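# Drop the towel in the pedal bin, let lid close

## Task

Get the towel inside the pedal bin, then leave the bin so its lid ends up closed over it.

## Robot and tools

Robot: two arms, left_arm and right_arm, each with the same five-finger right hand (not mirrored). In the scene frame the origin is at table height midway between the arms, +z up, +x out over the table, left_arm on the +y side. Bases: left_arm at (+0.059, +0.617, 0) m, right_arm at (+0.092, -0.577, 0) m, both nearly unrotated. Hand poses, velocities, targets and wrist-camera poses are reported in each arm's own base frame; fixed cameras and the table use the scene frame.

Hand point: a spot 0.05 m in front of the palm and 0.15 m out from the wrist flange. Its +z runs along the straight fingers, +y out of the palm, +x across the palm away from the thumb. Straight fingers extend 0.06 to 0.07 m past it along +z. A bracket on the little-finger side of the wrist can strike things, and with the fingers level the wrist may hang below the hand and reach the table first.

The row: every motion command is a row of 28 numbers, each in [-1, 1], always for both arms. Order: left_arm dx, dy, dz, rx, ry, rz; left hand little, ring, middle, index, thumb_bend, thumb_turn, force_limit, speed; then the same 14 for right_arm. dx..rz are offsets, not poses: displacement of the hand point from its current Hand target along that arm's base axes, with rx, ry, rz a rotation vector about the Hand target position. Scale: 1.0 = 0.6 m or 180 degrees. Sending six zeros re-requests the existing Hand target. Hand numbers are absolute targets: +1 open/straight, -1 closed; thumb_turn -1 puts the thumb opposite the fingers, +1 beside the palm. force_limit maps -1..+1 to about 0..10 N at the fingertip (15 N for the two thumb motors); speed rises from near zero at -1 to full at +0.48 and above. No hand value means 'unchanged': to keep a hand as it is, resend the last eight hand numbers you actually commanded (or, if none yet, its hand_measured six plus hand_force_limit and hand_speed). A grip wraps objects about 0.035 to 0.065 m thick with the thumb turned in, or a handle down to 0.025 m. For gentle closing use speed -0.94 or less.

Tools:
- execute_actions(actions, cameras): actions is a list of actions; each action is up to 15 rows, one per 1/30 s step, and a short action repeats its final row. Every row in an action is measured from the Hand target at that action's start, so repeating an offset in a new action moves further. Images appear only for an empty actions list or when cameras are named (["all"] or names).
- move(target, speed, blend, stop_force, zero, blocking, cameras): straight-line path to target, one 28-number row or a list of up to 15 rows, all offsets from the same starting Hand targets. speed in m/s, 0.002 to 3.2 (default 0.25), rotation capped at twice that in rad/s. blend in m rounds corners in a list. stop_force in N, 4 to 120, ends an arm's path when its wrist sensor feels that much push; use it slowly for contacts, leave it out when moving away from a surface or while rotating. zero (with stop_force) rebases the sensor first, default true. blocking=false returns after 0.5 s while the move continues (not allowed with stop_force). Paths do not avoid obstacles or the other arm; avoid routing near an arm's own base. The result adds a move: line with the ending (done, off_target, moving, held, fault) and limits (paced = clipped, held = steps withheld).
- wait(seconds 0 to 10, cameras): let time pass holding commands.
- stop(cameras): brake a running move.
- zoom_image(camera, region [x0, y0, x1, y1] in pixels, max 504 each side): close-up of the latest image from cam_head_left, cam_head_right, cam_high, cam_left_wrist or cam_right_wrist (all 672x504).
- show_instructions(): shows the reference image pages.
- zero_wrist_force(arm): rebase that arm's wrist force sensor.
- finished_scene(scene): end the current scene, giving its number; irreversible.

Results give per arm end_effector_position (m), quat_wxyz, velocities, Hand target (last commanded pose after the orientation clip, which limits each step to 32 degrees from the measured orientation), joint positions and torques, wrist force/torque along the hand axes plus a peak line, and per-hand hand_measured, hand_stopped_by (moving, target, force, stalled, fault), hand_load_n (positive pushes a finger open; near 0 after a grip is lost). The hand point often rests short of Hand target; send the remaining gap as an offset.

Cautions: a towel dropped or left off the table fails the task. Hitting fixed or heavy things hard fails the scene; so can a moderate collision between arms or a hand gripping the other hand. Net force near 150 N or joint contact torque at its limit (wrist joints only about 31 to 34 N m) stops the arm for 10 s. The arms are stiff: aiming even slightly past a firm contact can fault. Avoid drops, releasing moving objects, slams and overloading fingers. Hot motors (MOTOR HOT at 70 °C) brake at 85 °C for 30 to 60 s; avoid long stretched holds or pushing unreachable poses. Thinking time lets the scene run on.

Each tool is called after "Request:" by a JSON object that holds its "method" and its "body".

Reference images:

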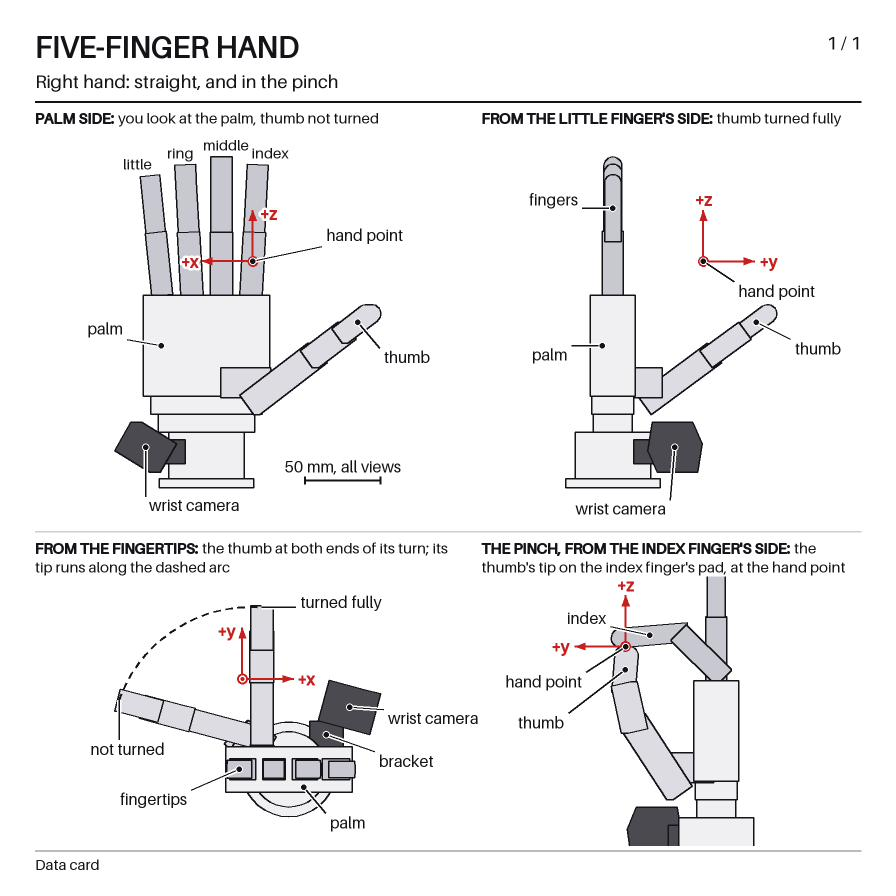

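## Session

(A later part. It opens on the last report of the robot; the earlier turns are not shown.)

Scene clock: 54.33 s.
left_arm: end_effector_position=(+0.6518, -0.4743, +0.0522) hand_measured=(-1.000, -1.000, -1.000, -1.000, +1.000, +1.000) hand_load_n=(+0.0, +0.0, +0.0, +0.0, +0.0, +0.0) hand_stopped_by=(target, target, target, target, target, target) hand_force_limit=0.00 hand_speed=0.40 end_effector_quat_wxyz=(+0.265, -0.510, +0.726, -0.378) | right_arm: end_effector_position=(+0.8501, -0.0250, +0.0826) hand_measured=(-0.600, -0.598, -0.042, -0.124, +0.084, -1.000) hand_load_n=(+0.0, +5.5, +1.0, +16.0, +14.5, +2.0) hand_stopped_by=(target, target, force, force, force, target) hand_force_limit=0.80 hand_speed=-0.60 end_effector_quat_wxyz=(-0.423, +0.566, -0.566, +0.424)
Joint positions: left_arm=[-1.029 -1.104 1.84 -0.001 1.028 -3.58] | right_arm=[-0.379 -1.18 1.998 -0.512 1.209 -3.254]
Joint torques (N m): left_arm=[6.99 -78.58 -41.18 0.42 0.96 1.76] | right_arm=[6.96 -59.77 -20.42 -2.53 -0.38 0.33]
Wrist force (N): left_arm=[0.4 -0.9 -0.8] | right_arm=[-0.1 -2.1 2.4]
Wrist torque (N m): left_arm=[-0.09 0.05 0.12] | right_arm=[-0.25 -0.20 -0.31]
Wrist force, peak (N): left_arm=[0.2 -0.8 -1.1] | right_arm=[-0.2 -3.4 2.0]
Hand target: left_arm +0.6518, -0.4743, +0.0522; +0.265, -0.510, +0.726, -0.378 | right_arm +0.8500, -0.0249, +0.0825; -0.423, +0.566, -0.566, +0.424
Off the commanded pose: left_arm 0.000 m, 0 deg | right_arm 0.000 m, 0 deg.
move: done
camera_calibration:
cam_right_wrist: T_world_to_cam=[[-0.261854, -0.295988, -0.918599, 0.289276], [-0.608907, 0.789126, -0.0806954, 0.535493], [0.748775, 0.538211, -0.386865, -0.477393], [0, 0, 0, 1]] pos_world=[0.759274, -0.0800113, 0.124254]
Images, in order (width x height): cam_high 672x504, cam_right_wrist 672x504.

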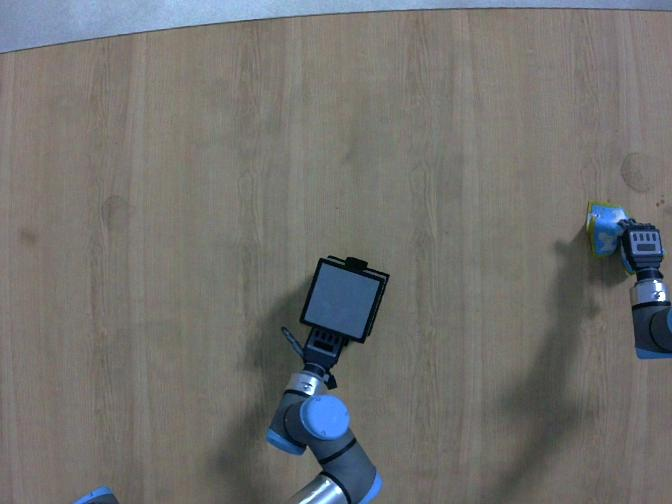

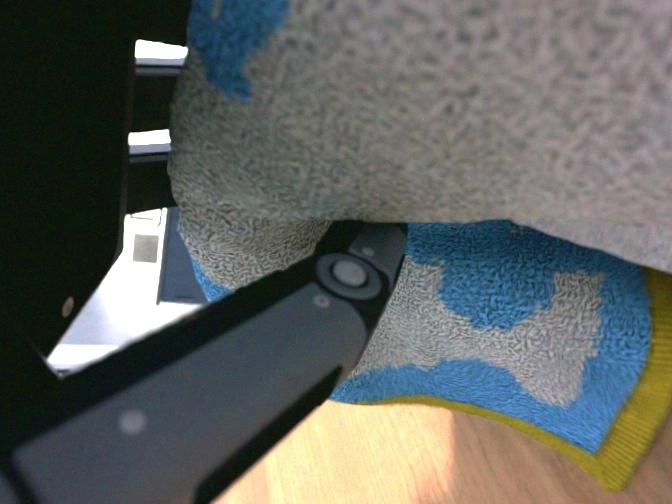

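Request:
{"method": "move", "body": {"target": [[0,0,-0.0203,0,0,0,-1,-1,-1,-1,1,1,0.0,0.4,-0.117,0.008,0.279,0,0.2,0,-0.6,-0.6,-0.35,-0.35,0.0,-1,0.8,-0.6],[0,0,-0.0503,0,0,0,-1,-1,-1,-1,1,1,0.0,0.4,-0.383,0.242,0.529,0.1424,0.3912,-0.1903,-0.6,-0.6,-0.35,-0.35,0.0,-1,0.8,-0.6],[0,0,-0.0737,0,0,0,-1,-1,-1,-1,1,1,0.0,0.4,-0.617,0.492,0.579,0.3846,0.2693,-0.5141,-0.6,-0.6,-0.35,-0.35,0.0,-1,0.8,-0.6]], "blend": 0.05, "speed": 0.4, "cameras": ["all"]}}

Scene clock: 62.17 s.
left_arm: end_effector_position=(+0.6518, -0.4743, +0.0079) hand_measured=(-1.000, -1.000, -1.000, -1.000, +1.000, +1.000) hand_load_n=(+0.0, -0.5, +0.0, +0.0, +0.0, +0.0) hand_stopped_by=(target, target, target, target, target, target) hand_force_limit=0.00 hand_speed=0.40 end_effector_quat_wxyz=(+0.265, -0.510, +0.726, -0.378) | right_arm: end_effector_position=(+0.4798, +0.2702, +0.4299) hand_measured=(-0.600, -0.598, -0.108, -0.124, +0.086, -1.000) hand_load_n=(+0.0, +5.0, +9.0, +14.0, +16.5, +3.0) hand_stopped_by=(target, target, force, force, force, target) hand_force_limit=0.80 hand_speed=-0.60 end_effector_quat_wxyz=(+0.000, +0.174, +0.985, +0.000)
Joint positions: left_arm=[-1.029 -1.051 1.859 -0.072 1.028 -3.58] | right_arm=[0.113 -1.555 1.725 1.402 1.571 -1.109]
Joint torques (N m): left_arm=[6.81 -73.02 -20 2.58 0.87 0.07] | right_arm=[7.16 -44.31 -43.43 0.18 -1.53 1.26]
Wrist force (N): left_arm=[0.4 -3.2 -3.2] | right_arm=[-0.4 0.0 1.4]
Wrist torque (N m): left_arm=[0.04 0.13 0.06] | right_arm=[-0.06 -0.04 -0.12]
Wrist force, peak (N): left_arm=[0.1 -5.1 -3.6] | right_arm=[-0.1 -2.5 2.9]
Hand target: left_arm +0.6518, -0.4743, +0.0080; +0.265, -0.510, +0.726, -0.378 | right_arm +0.4798, +0.2703, +0.4299; +0.000, +0.173, +0.985, +0.000
Off the commanded pose: left_arm 0.000 m, 0 deg | right_arm 0.000 m, 0 deg.
move: done
camera_calibration:
cam_left_wrist: T_world_to_cam=[[-0.624158, -0.0844856, -0.776717, 0.375987], [-0.261775, 0.959289, 0.106015, 0.615484], [0.736139, 0.269495, -0.620864, -0.229047], [0, 0, 0, 1]] pos_world=[0.564404, -0.496935, 0.084578]
cam_right_wrist: T_world_to_cam=[[0.0486143, 0.998784, -0.00818217, -0.291462], [0.826981, -0.0356555, 0.561097, -0.636898], [0.560124, -0.0340439, -0.827709, 0.210082], [0, 0, 0, 1]] pos_world=[0.4232, 0.27555, 0.528864]

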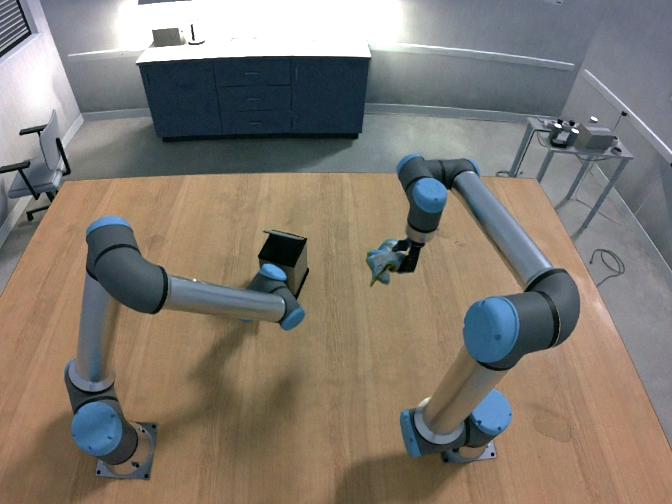

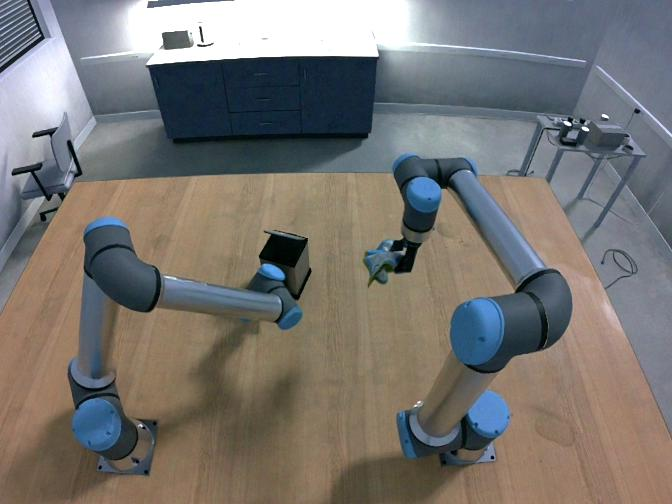

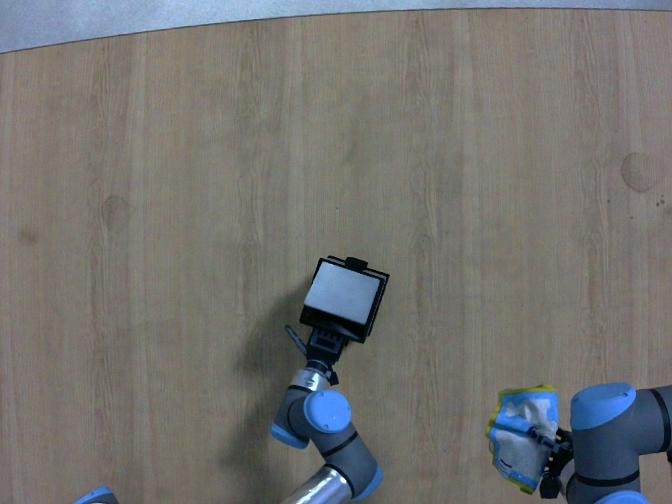

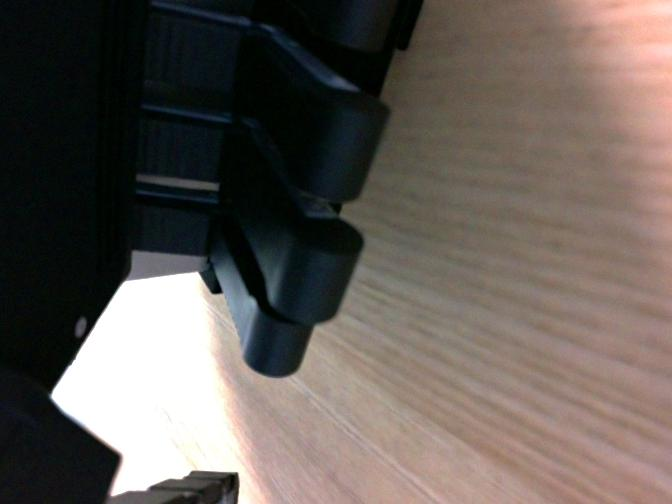

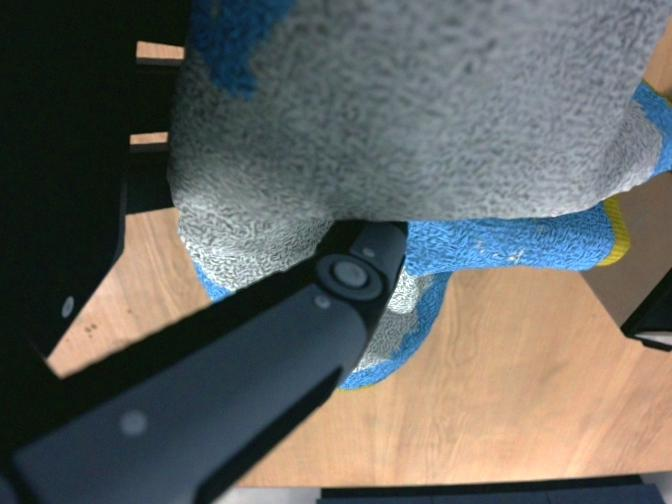

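Request:
{"method": "zoom_image", "body": {"camera": "cam_head_left", "region": [240, 200, 460, 330]}}

Request:
{"method": "zoom_image", "body": {"camera": "cam_high", "region": [280, 240, 672, 504]}}

Scaled by 2.291 from the camera's 672x504 image, which has a finer 960x720 frame.

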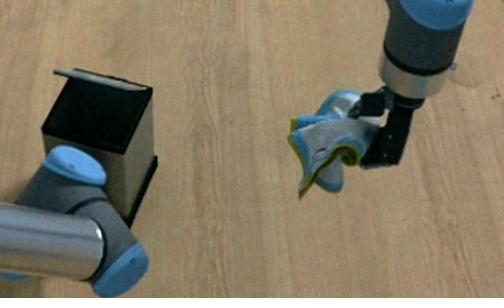

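Scaled by 1.286 from the camera's 672x504 image, which has a finer 960x720 frame.

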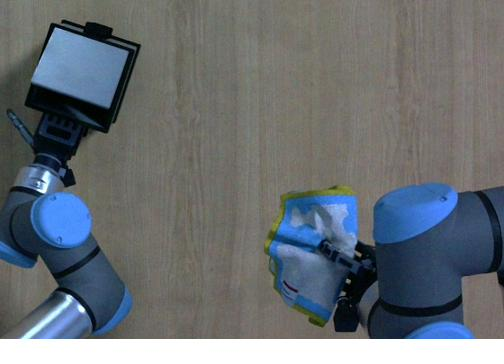

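Request:
{"method": "move", "body": {"target": [[0,0,-0.008,0,0,0,-1,-1,-1,-1,1,1,0.0,0.4,0.20,0.40,0.0,0,0,0,-0.6,-0.6,-0.35,-0.35,0.0,-1,0.8,-0.6],[0,0,-0.009,0,0,0,-1,-1,-1,-1,1,1,0.0,0.4,0.377,0.643,-0.02,0,0,0,-0.6,-0.6,-0.35,-0.35,0.0,-1,0.8,-0.6]], "blend": 0.05, "speed": 0.3, "cameras": ["all"]}}

Scene clock: 67.13 s.
left_arm: end_effector_position=(+0.6518, -0.4743, +0.0026) hand_measured=(-1.000, -1.000, -1.000, -1.000, +1.000, +1.000) hand_load_n=(+0.0, -1.5, -1.5, +0.0, +0.0, +0.0) hand_stopped_by=(target, target, target, target, target, target) hand_force_limit=0.00 hand_speed=0.40 end_effector_quat_wxyz=(+0.265, -0.510, +0.726, -0.378) | right_arm: end_effector_position=(+0.7060, +0.6561, +0.4180) hand_measured=(-0.600, -0.598, -0.108, -0.124, +0.086, -1.000) hand_load_n=(+0.5, +5.0, +9.0, +14.0, +16.5, +2.5) hand_stopped_by=(target, target, force, force, force, target) hand_force_limit=0.80 hand_speed=-0.60 end_effector_quat_wxyz=(+0.000, +0.173, +0.985, +0.000) end_effector_velocity=(+0.002, +0.001, +0.000) end_effector_angular_velocity=(+0.001, -0.002, +0.000)
Joint positions: left_arm=[-1.029 -1.045 1.861 -0.081 1.028 -3.58] | right_arm=[0.553 -0.789 0.667 1.693 1.57 -0.669]
Joint velocities: left_arm=[within noise] | right_arm=[0 0.004 -0.006 0 0 0]
Joint torques (N m): left_arm=[5.74 -47.37 -12.66 0.15 0.75 -0.24] | right_arm=[-9.26 -95.46 -43.37 3.34 -0.4 -1.19]
Wrist force (N): left_arm=[-0.3 -10.1 -9.6] | right_arm=[-0.7 1.2 0.6]
Wrist torque (N m): left_arm=[0.15 0.30 -0.13] | right_arm=[0.15 0.05 -0.15]
Wrist force, peak (N): left_arm=[-0.7 -10.4 -10.0] | right_arm=[-1.3 3.5 1.0]
Hand target: left_arm +0.6518, -0.4743, +0.0026; +0.265, -0.510, +0.726, -0.378 | right_arm +0.7060, +0.6561, +0.4179; +0.000, +0.173, +0.985, +0.000
Off the commanded pose: left_arm 0.000 m, 0 deg | right_arm 0.000 m, 0 deg.
move: done
camera_calibration:
cam_left_wrist: T_world_to_cam=[[-0.624098, -0.084545, -0.776759, 0.371809], [-0.261734, 0.959315, 0.105878, 0.616046], [0.736205, 0.269382, -0.620835, -0.232434], [0, 0, 0, 1]] pos_world=[0.564404, -0.496934, 0.0792773]
cam_right_wrist: T_world_to_cam=[[0.0485595, 0.998788, -0.00807742, -0.688008], [0.826734, -0.0356539, 0.561462, -0.803499], [0.560493, -0.0339422, -0.827463, 0.0861525], [0, 0, 0, 1]] pos_world=[0.649401, 0.661451, 0.516864]

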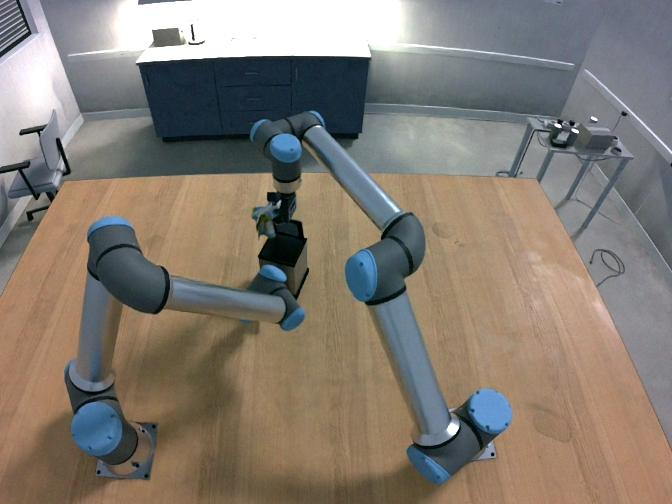

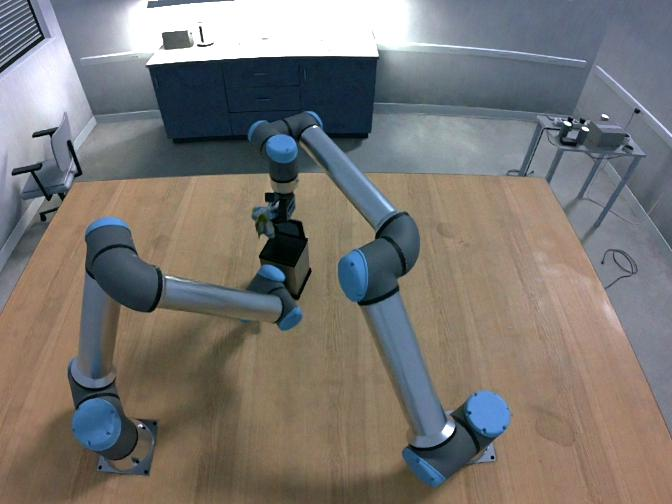

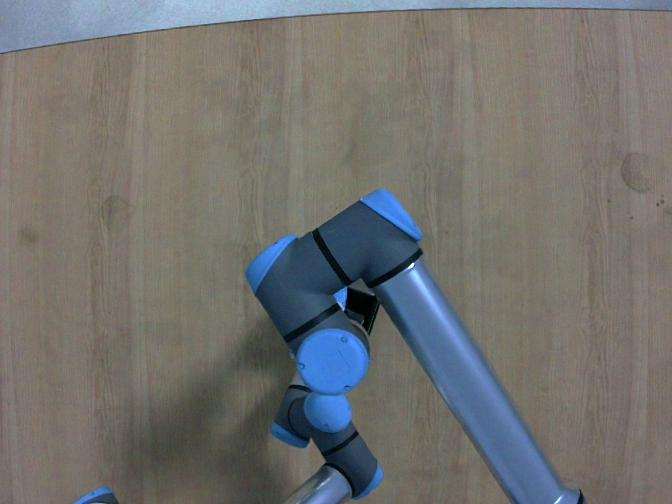

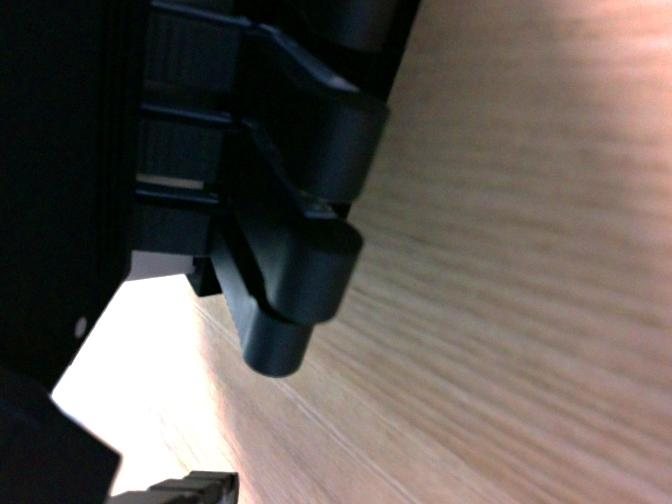

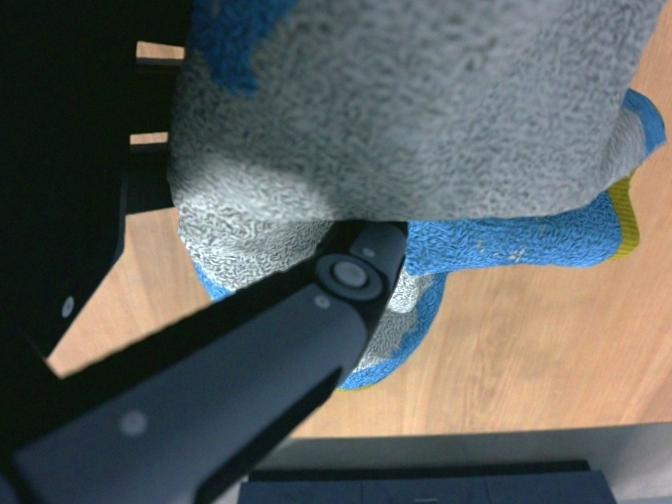

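Request:
{"method": "zoom_image", "body": {"camera": "cam_head_left", "region": [200, 170, 350, 310]}}

Request:
{"method": "zoom_image", "body": {"camera": "cam_head_right", "region": [200, 170, 350, 310]}}

Request:
{"method": "zoom_image", "body": {"camera": "cam_high", "region": [270, 220, 430, 340]}}

Scaled by 3.360 from the camera's 672x504 image, which has a finer 960x720 frame.

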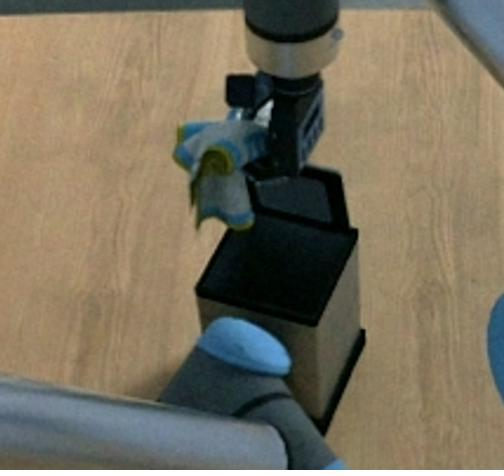

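Scaled by 3.360 from the camera's 672x504 image, which has a finer 960x720 frame.

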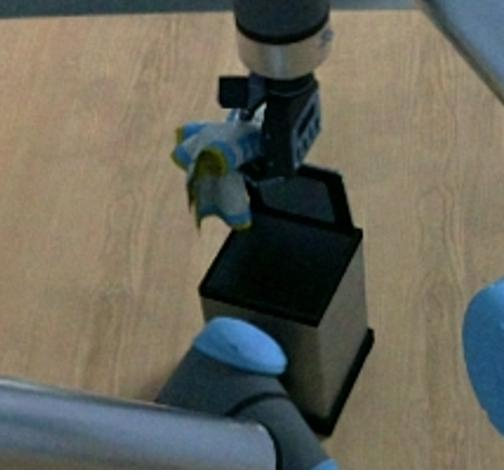

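Scaled by 3.150 from the camera's 672x504 image, which has a finer 960x720 frame.

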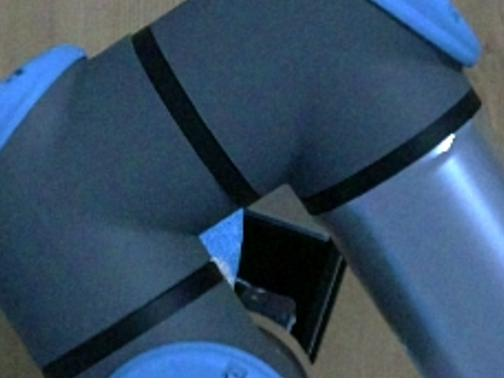

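Request:
{"method": "move", "body": {"target": [[0,0,0,0,0,0,-1,-1,-1,-1,1,1,0.0,0.4,-0.0317,-0.0772,0.0,0,0,0,-0.6,-0.6,-0.35,-0.35,0.0,-1,0.8,-0.6],[0,0,0,0,0,0,-1,-1,-1,-1,1,1,0.0,0.4,-0.0317,-0.0772,-0.08,0,0,0,-0.6,-0.6,-0.35,-0.35,0.0,-1,0.8,-0.6]], "blend": 0.02, "speed": 0.15, "cameras": ["cam_head_left", "cam_head_right", "cam_right_wrist"]}}

Request:
{"method": "zoom_image", "body": {"camera": "cam_head_left", "region": [210, 190, 340, 300]}}

Request:
{"method": "zoom_image", "body": {"camera": "cam_head_right", "region": [210, 190, 340, 300]}}

Scene clock: 73.30 s.
left_arm: end_effector_position=(+0.6518, -0.4743, +0.0026) hand_measured=(-1.000, -1.000, -1.000, -1.000, +1.000, +1.000) hand_load_n=(+0.0, -1.5, -1.5, +0.0, +0.0, +0.0) hand_stopped_by=(target, target, target, target, target, target) hand_force_limit=0.00 hand_speed=0.40 end_effector_quat_wxyz=(+0.265, -0.510, +0.726, -0.378) | right_arm: end_effector_position=(+0.6870, +0.6097, +0.3700) hand_measured=(-0.600, -0.598, -0.108, -0.124, +0.086, -1.000) hand_load_n=(+0.0, +5.0, +9.5, +14.5, +16.5, +3.0) hand_stopped_by=(target, target, force, force, force, target) hand_force_limit=0.80 hand_speed=-0.60 end_effector_quat_wxyz=(+0.000, +0.173, +0.985, +0.000)
Joint positions: left_arm=[-1.029 -1.045 1.861 -0.081 1.028 -3.58] | right_arm=[0.518 -0.898 0.938 1.531 1.57 -0.704]
Joint torques (N m): left_arm=[7.32 -47.65 -12.84 2.58 0.75 -0.27] | right_arm=[15.69 -106.91 -32.52 4.8 -1.43 1.48]
Wrist force (N): left_arm=[-0.3 -10.1 -9.3] | right_arm=[-0.2 0.6 1.6]
Wrist torque (N m): left_arm=[0.12 0.32 -0.14] | right_arm=[0.00 -0.07 0.06]
Wrist force, peak (N): left_arm=[-0.6 -10.7 -10.3] | right_arm=[-0.2 0.8 3.7]
Hand target: left_arm +0.6518, -0.4743, +0.0026; +0.265, -0.510, +0.726, -0.378 | right_arm +0.6870, +0.6097, +0.3699; +0.000, +0.173, +0.985, +0.000
Off the commanded pose: left_arm 0.000 m, 0 deg | right_arm 0.000 m, 0 deg.
move: done
camera_calibration:
cam_right_wrist: T_world_to_cam=[[0.0485596, 0.998788, -0.00808799, -0.64113], [0.826859, -0.0356556, 0.561278, -0.762568], [0.560309, -0.0339431, -0.827588, 0.0556274], [0, 0, 0, 1]] pos_world=[0.630501, 0.615051, 0.468864]
Images, in order (width x height): cam_head_left 672x504, cam_head_right 672x504, cam_right_wrist 672x504.

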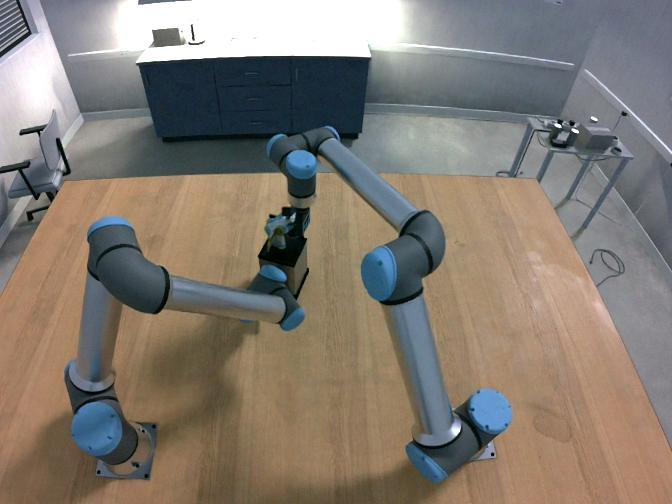

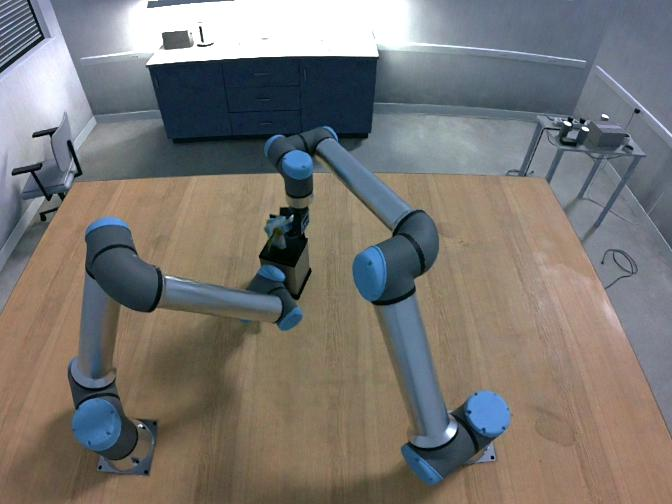

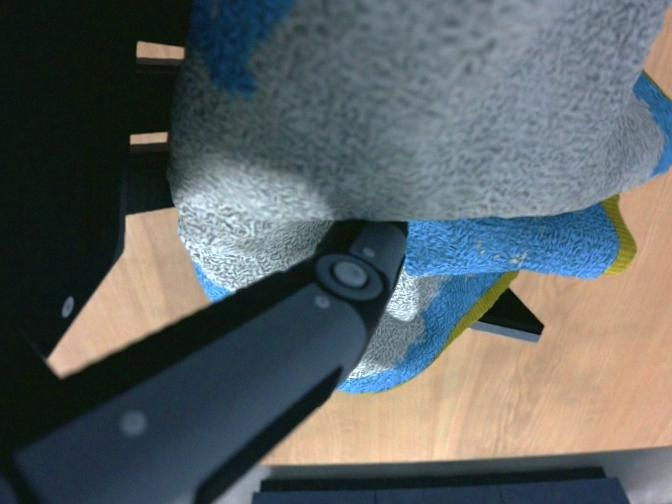

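Scaled by 3.877 from the camera's 672x504 image, which has a finer 960x720 frame.

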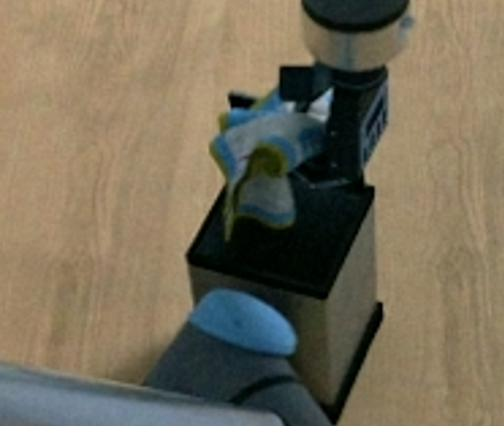

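Scaled by 3.877 from the camera's 672x504 image, which has a finer 960x720 frame.

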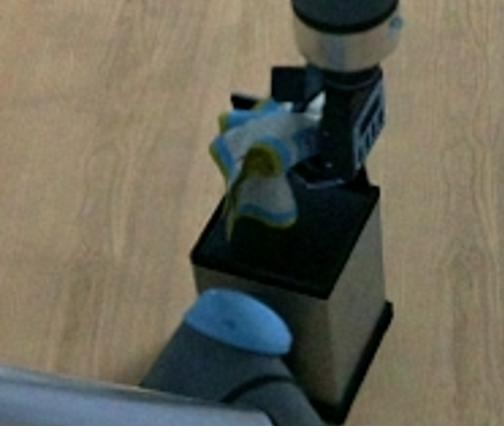

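Request:
{"method": "wait", "body": {"seconds": 0, "cameras": ["all"]}}

Request:
{"method": "zoom_image", "body": {"camera": "cam_high", "region": [290, 230, 420, 340]}}

Request:
{"method": "zoom_image", "body": {"camera": "cam_right_wrist", "region": [250, 160, 672, 480]}}

Request:
{"method": "zoom_image", "body": {"camera": "cam_head_left", "region": [255, 200, 315, 250]}}

Scene clock: 77.47 s.
left_arm: end_effector_position=(+0.6518, -0.4743, +0.0026) hand_measured=(-1.000, -1.000, -1.000, -1.000, +1.000, +1.000) hand_load_n=(+0.0, -1.5, -1.5, +0.0, +0.0, +0.0) hand_stopped_by=(target, target, target, target, target, target) hand_force_limit=0.00 hand_speed=0.40 end_effector_quat_wxyz=(+0.265, -0.510, +0.726, -0.378) | right_arm: end_effector_position=(+0.6870, +0.6097, +0.3699) hand_measured=(-0.600, -0.598, -0.108, -0.124, +0.086, -1.000) hand_load_n=(+0.0, +5.0, +9.0, +14.0, +16.5, +2.5) hand_stopped_by=(target, target, force, force, force, target) hand_force_limit=0.80 hand_speed=-0.60 end_effector_quat_wxyz=(+0.000, +0.173, +0.985, +0.000)
Joint positions: left_arm=[-1.029 -1.045 1.861 -0.081 1.028 -3.58] | right_arm=[0.518 -0.898 0.938 1.531 1.57 -0.704]
Joint torques (N m): left_arm=[7.32 -47.81 -12.69 2.67 0.52 -0.11] | right_arm=[12.81 -106.72 -30.12 -0.29 1.48 1.25]
Wrist force (N): left_arm=[-0.8 -9.7 -9.4] | right_arm=[-0.4 0.7 1.7]
Wrist torque (N m): left_arm=[0.18 0.39 -0.16] | right_arm=[0.01 -0.04 0.05]
Wrist force, peak (N): left_arm=[-0.6 -10.5 -10.2] | right_arm=[-0.2 0.3 2.0]
Hand target: left_arm +0.6518, -0.4743, +0.0026; +0.265, -0.510, +0.726, -0.378 | right_arm +0.6870, +0.6097, +0.3699; +0.000, +0.173, +0.985, +0.000
Off the commanded pose: left_arm 0.000 m, 0 deg | right_arm 0.000 m, 0 deg.
camera_calibration:
cam_left_wrist: T_world_to_cam=[[-0.624118, -0.0844706, -0.77675, 0.371858], [-0.261685, 0.959322, 0.105939, 0.616018], [0.736205, 0.269382, -0.620835, -0.232433], [0, 0, 0, 1]] pos_world=[0.564404, -0.496934, 0.0792776]
cam_right_wrist: T_world_to_cam=[[0.0485571, 0.998788, -0.00808395, -0.641125], [0.826812, -0.0356529, 0.561347, -0.76249], [0.560378, -0.0339413, -0.827541, 0.0556169], [0, 0, 0, 1]] pos_world=[0.630401, 0.615051, 0.468864]

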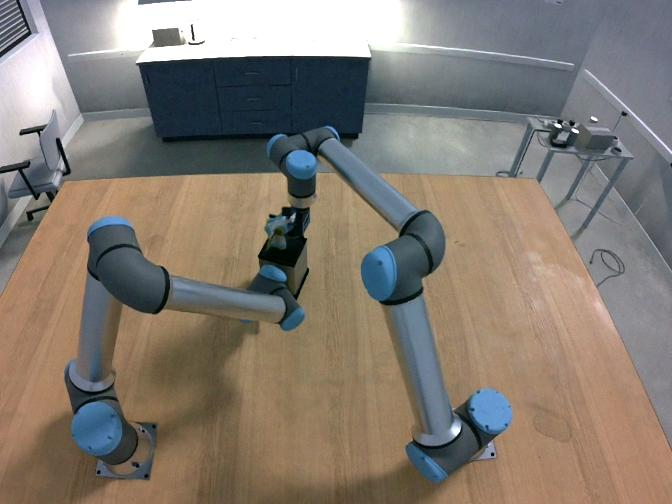

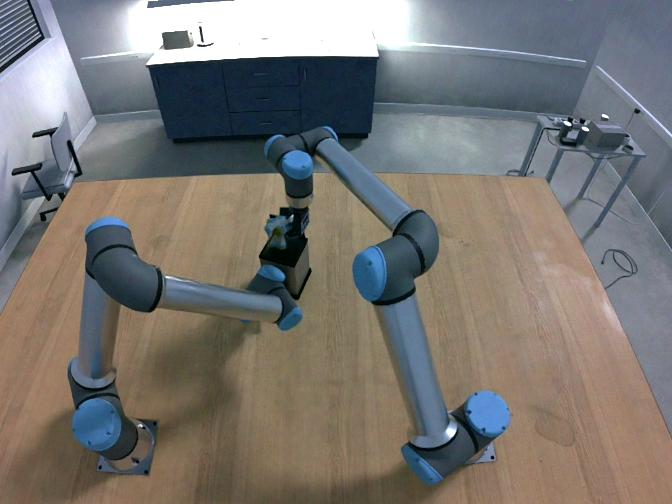

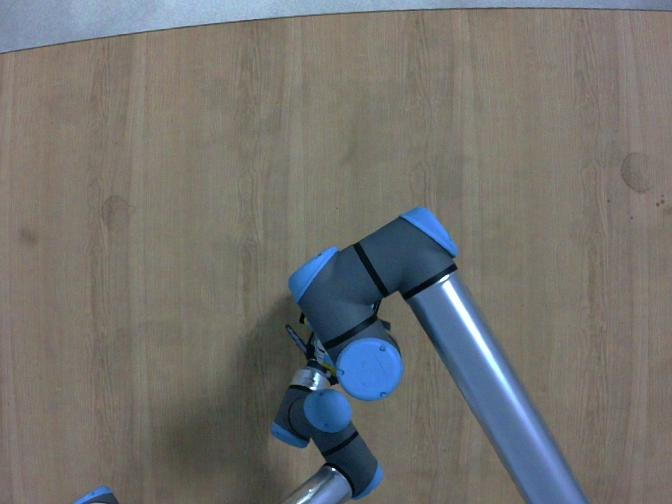

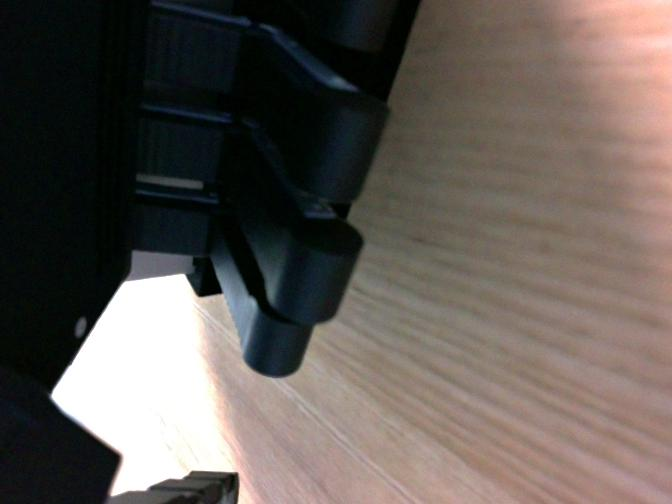

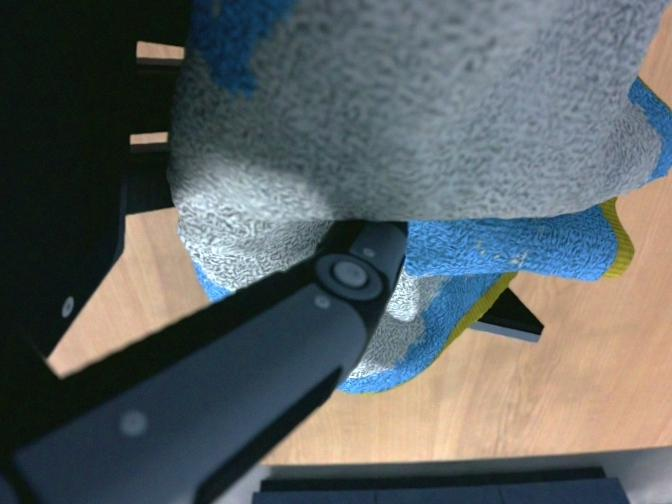

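Scaled by 3.877 from the camera's 672x504 image, which has a finer 960x720 frame.

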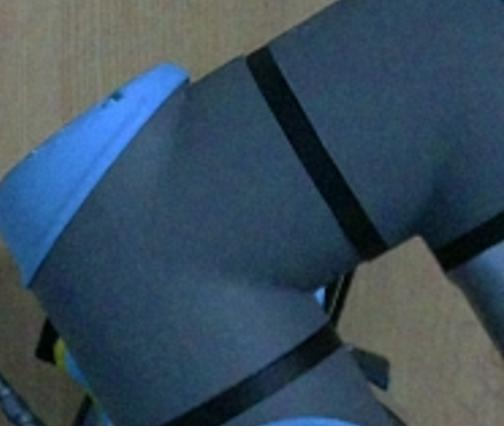

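Scaled by 1.194 from the camera's 672x504 image, which has a finer 960x720 frame.

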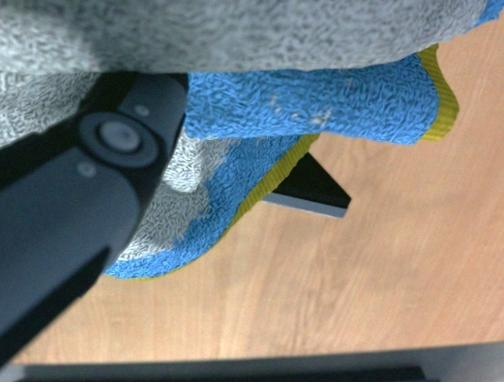

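Scaled by 8.400 from the camera's 672x504 image, which has a finer 960x720 frame.

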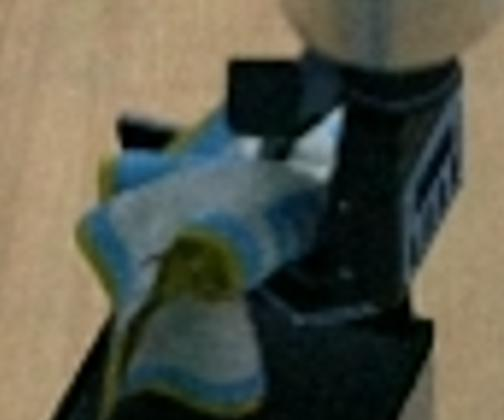

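Request:
{"method": "move", "body": {"target": [[0,0,0,0,0,0,-1,-1,-1,-1,1,1,0.0,0.4,-0.0188,0.0068,-0.02,0,0,0,-0.6,-0.6,-0.35,-0.35,0.0,-1,0.8,-0.6],[0,0,0,0,0,0,-1,-1,-1,-1,1,1,0.0,0.4,-0.0188,0.0068,-0.1167,0,0,0,-0.6,-0.6,-0.35,-0.35,0.0,-1,0.8,-0.6]], "blend": 0.01, "speed": 0.08, "stop_force": 15, "cameras": ["cam_head_left", "cam_head_right", "cam_right_wrist"]}}

Request:
{"method": "zoom_image", "body": {"camera": "cam_head_left", "region": [235, 200, 325, 280]}}

Request:
{"method": "zoom_image", "body": {"camera": "cam_head_right", "region": [235, 200, 325, 280]}}

Scene clock: 84.90 s.
left_arm: end_effector_position=(+0.6518, -0.4743, +0.0026) hand_measured=(-1.000, -1.000, -1.000, -1.000, +1.000, +1.000) hand_load_n=(+0.0, -1.5, -1.5, +0.0, +0.0, -0.5) hand_stopped_by=(target, target, target, target, target, target) hand_force_limit=0.00 hand_speed=0.40 end_effector_quat_wxyz=(+0.265, -0.510, +0.726, -0.378) | right_arm: end_effector_position=(+0.6757, +0.6138, +0.2999) hand_measured=(-0.600, -0.598, -0.108, -0.124, +0.086, -1.000) hand_load_n=(+0.0, +4.5, +9.0, +14.0, +16.5, +2.5) hand_stopped_by=(target, target, force, force, force, target) hand_force_limit=0.80 hand_speed=-0.60 end_effector_quat_wxyz=(+0.000, +0.173, +0.985, +0.000)
Joint positions: left_arm=[-1.029 -1.045 1.861 -0.081 1.028 -3.58] | right_arm=[0.529 -0.896 1.057 1.41 1.57 -0.693]
Joint torques (N m): left_arm=[5.18 -51.04 -13.04 2.6 0.49 0.01] | right_arm=[-15.62 -105.87 -37.33 8.42 -0.71 -1.94]
Wrist force (N): left_arm=[-0.5 -8.9 -9.0] | right_arm=[-0.5 0.3 1.3]
Wrist torque (N m): left_arm=[0.16 0.36 -0.12] | right_arm=[-0.03 0.00 0.02]
Wrist force, peak (N): left_arm=[-0.2 -10.9 -10.5] | right_arm=[-0.4 0.4 2.6]
Hand target: left_arm +0.6518, -0.4743, +0.0026; +0.265, -0.510, +0.726, -0.378 | right_arm +0.6757, +0.6138, +0.2999; +0.000, +0.173, +0.985, +0.000
Off the commanded pose: left_arm 0.000 m, 0 deg | right_arm 0.000 m, 0 deg.
move: done; blend cut to 0.0085 m at target 1
camera_calibration:
cam_right_wrist: T_world_to_cam=[[0.0485577, 0.998788, -0.00808354, -0.645238], [0.826812, -0.0356536, 0.561347, -0.713706], [0.560378, -0.0339413, -0.827541, 0.00416051], [0, 0, 0, 1]] pos_world=[0.619101, 0.619151, 0.398864]
Images, in order (width x height): cam_head_left 672x504, cam_head_right 672x504, cam_right_wrist 672x504.

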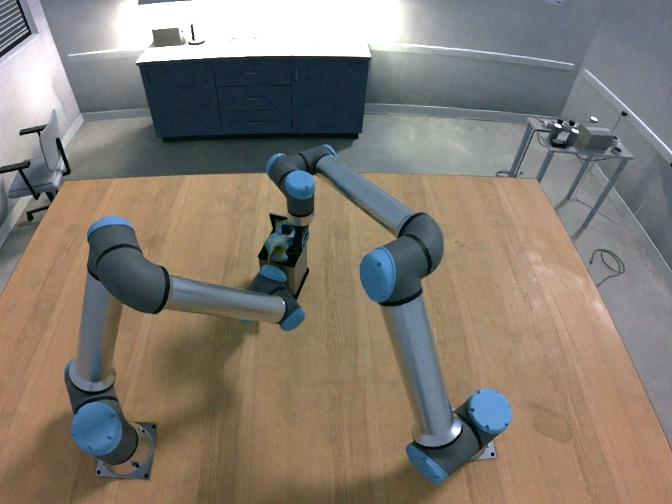

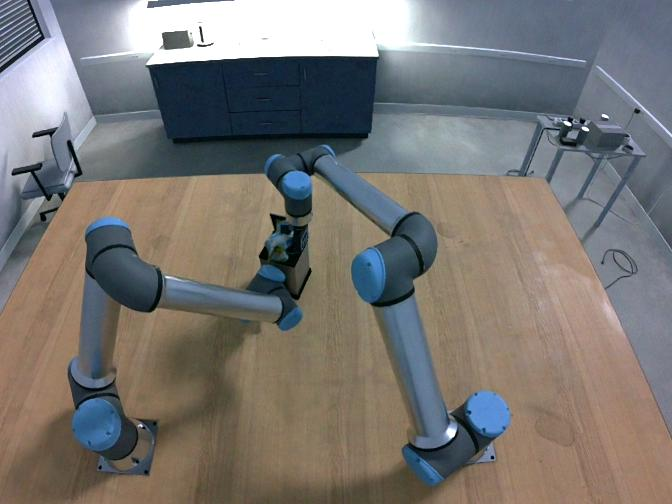

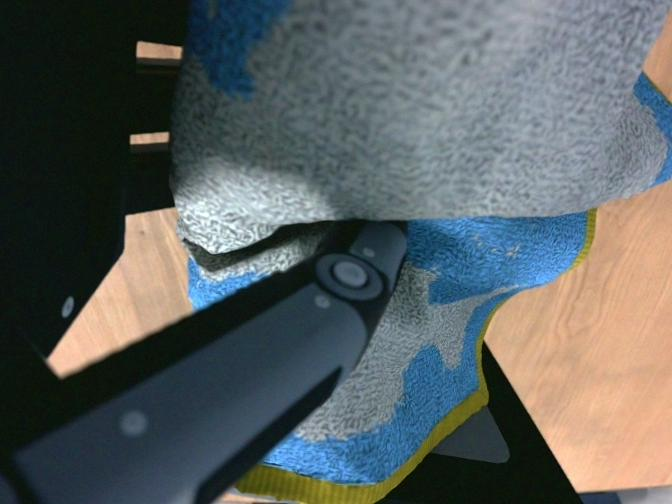

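Scaled by 5.600 from the camera's 672x504 image, which has a finer 960x720 frame.

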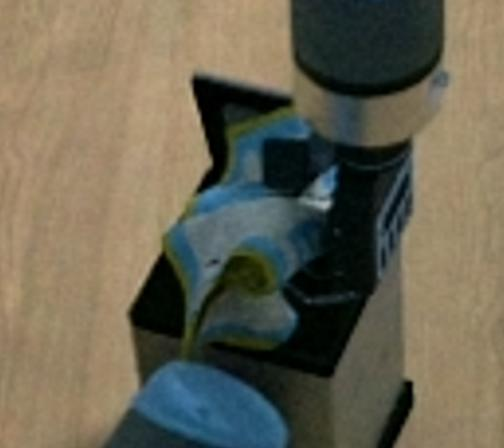

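Scaled by 5.600 from the camera's 672x504 image, which has a finer 960x720 frame.

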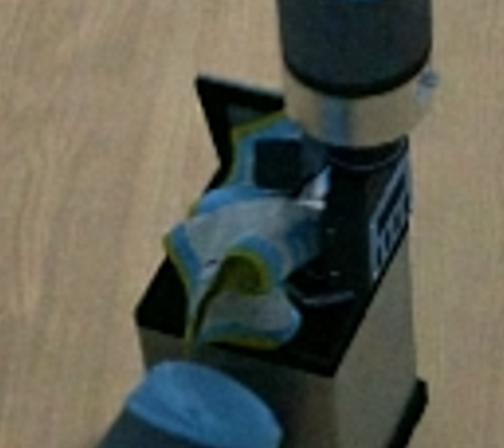

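Request:
{"method": "move", "body": {"target": [[0,0,0,0,0,0,-1,-1,-1,-1,1,1,0.0,0.4,0,0,0.1167,0,0,0,-0.6,-0.6,-0.35,-0.35,0.0,-1,0.8,-0.6],[0,0,0,0,0,0,-1,-1,-1,-1,1,1,0.0,0.4,0.0238,-0.0175,0.1167,0,0,0,-0.6,-0.6,-0.35,-0.35,0.0,-1,0.8,-0.6],[0,0,0,0,0,0,-1,-1,-1,-1,1,1,0.0,0.4,0.0238,-0.0175,-0.0333,0,0,0,-0.6,-0.6,-0.35,-0.35,0.0,-1,0.8,-0.6]], "blend": 0.01, "speed": 0.12, "cameras": ["cam_head_left", "cam_head_right", "cam_right_wrist"]}}

Request:
{"method": "zoom_image", "body": {"camera": "cam_head_left", "region": [235, 200, 325, 280]}}

Request:
{"method": "zoom_image", "body": {"camera": "cam_head_right", "region": [235, 200, 325, 280]}}

Scene clock: 92.10 s.
left_arm: end_effector_position=(+0.6518, -0.4743, +0.0026) hand_measured=(-1.000, -1.000, -1.000, -1.000, +1.000, +1.000) hand_load_n=(+0.0, -1.0, -1.5, +0.0, +0.0, -0.5) hand_stopped_by=(target, target, target, target, target, target) hand_force_limit=0.00 hand_speed=0.40 end_effector_quat_wxyz=(+0.265, -0.510, +0.726, -0.378) | right_arm: end_effector_position=(+0.6900, +0.6033, +0.2800) hand_measured=(-0.600, -0.598, -0.108, -0.124, +0.086, -1.000) hand_load_n=(+0.0, +4.5, +9.0, +14.0, +16.5, +2.5) hand_stopped_by=(target, target, force, force, force, target) hand_force_limit=0.80 hand_speed=-0.60 end_effector_quat_wxyz=(+0.000, +0.173, +0.985, +0.000)
Joint positions: left_arm=[-1.029 -1.045 1.861 -0.081 1.028 -3.58] | right_arm=[0.509 -0.882 1.07 1.384 1.57 -0.713]
Joint torques (N m): left_arm=[5.58 -70.6 -14.19 2.39 0.17 -0.21] | right_arm=[10.8 -102.94 -35.28 6.4 0.28 -2.34]
Wrist force (N): left_arm=[0.1 -9.5 -9.2] | right_arm=[-0.1 0.4 1.6]
Wrist torque (N m): left_arm=[0.18 0.28 -0.10] | right_arm=[-0.02 -0.05 0.04]
Wrist force, peak (N): left_arm=[-0.4 -10.4 -9.7] | right_arm=[-0.2 0.3 3.6]
Hand target: left_arm +0.6518, -0.4743, +0.0026; +0.265, -0.510, +0.726, -0.378 | right_arm +0.6900, +0.6033, +0.2799; +0.000, +0.173, +0.985, +0.000
Off the commanded pose: left_arm 0.000 m, 0 deg | right_arm 0.000 m, 0 deg.
move: done; blend cut to 0.0089 m at target 1, 0.0089 m at target 2
camera_calibration:
cam_right_wrist: T_world_to_cam=[[0.0485577, 0.998788, -0.00808354, -0.635607], [0.826812, -0.0356536, 0.561347, -0.714677], [0.560378, -0.0339413, -0.827541, -0.0207601], [0, 0, 0, 1]] pos_world=[0.633401, 0.608651, 0.378864]
Images, in order (width x height): cam_head_left 672x504, cam_head_right 672x504, cam_right_wrist 672x504.

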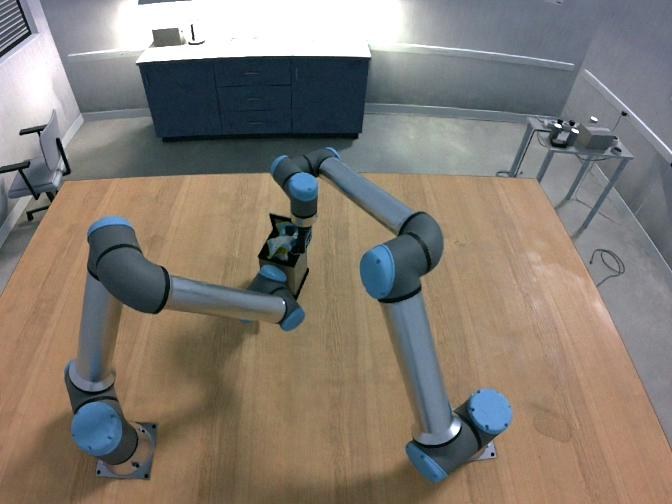

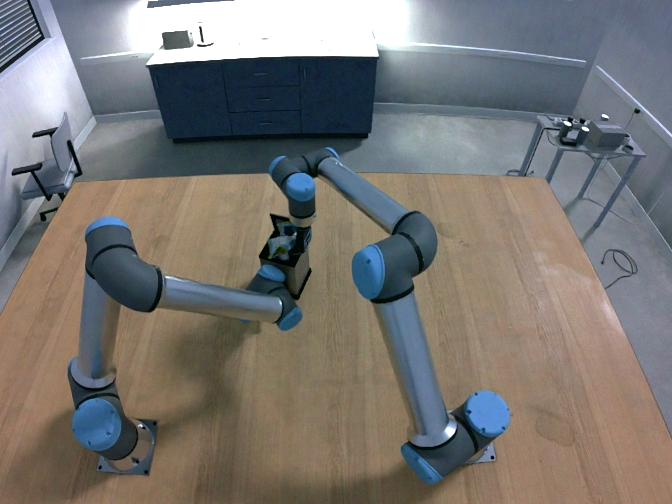

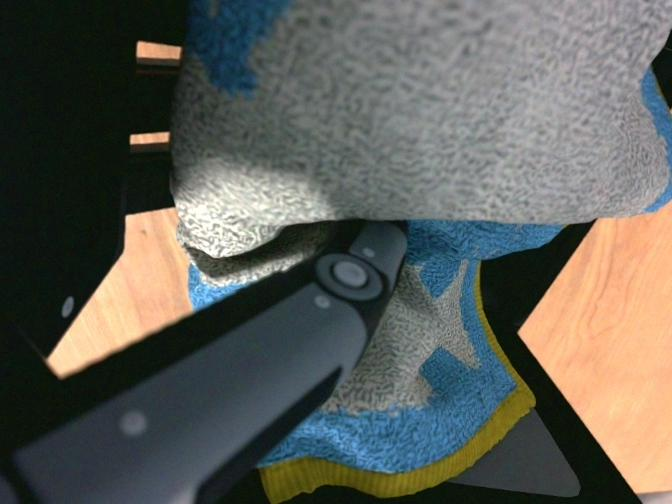

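Scaled by 5.600 from the camera's 672x504 image, which has a finer 960x720 frame.

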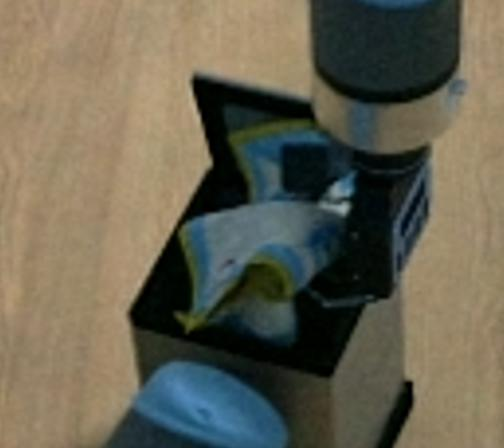

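Scaled by 5.600 from the camera's 672x504 image, which has a finer 960x720 frame.

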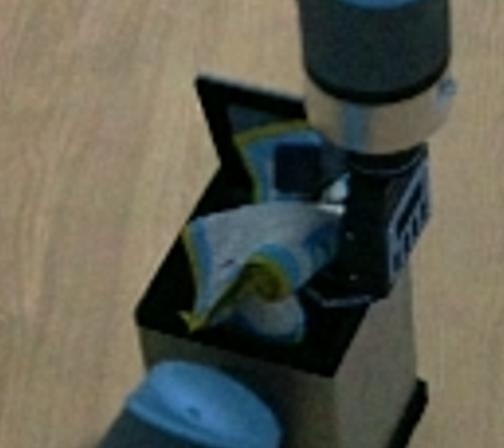

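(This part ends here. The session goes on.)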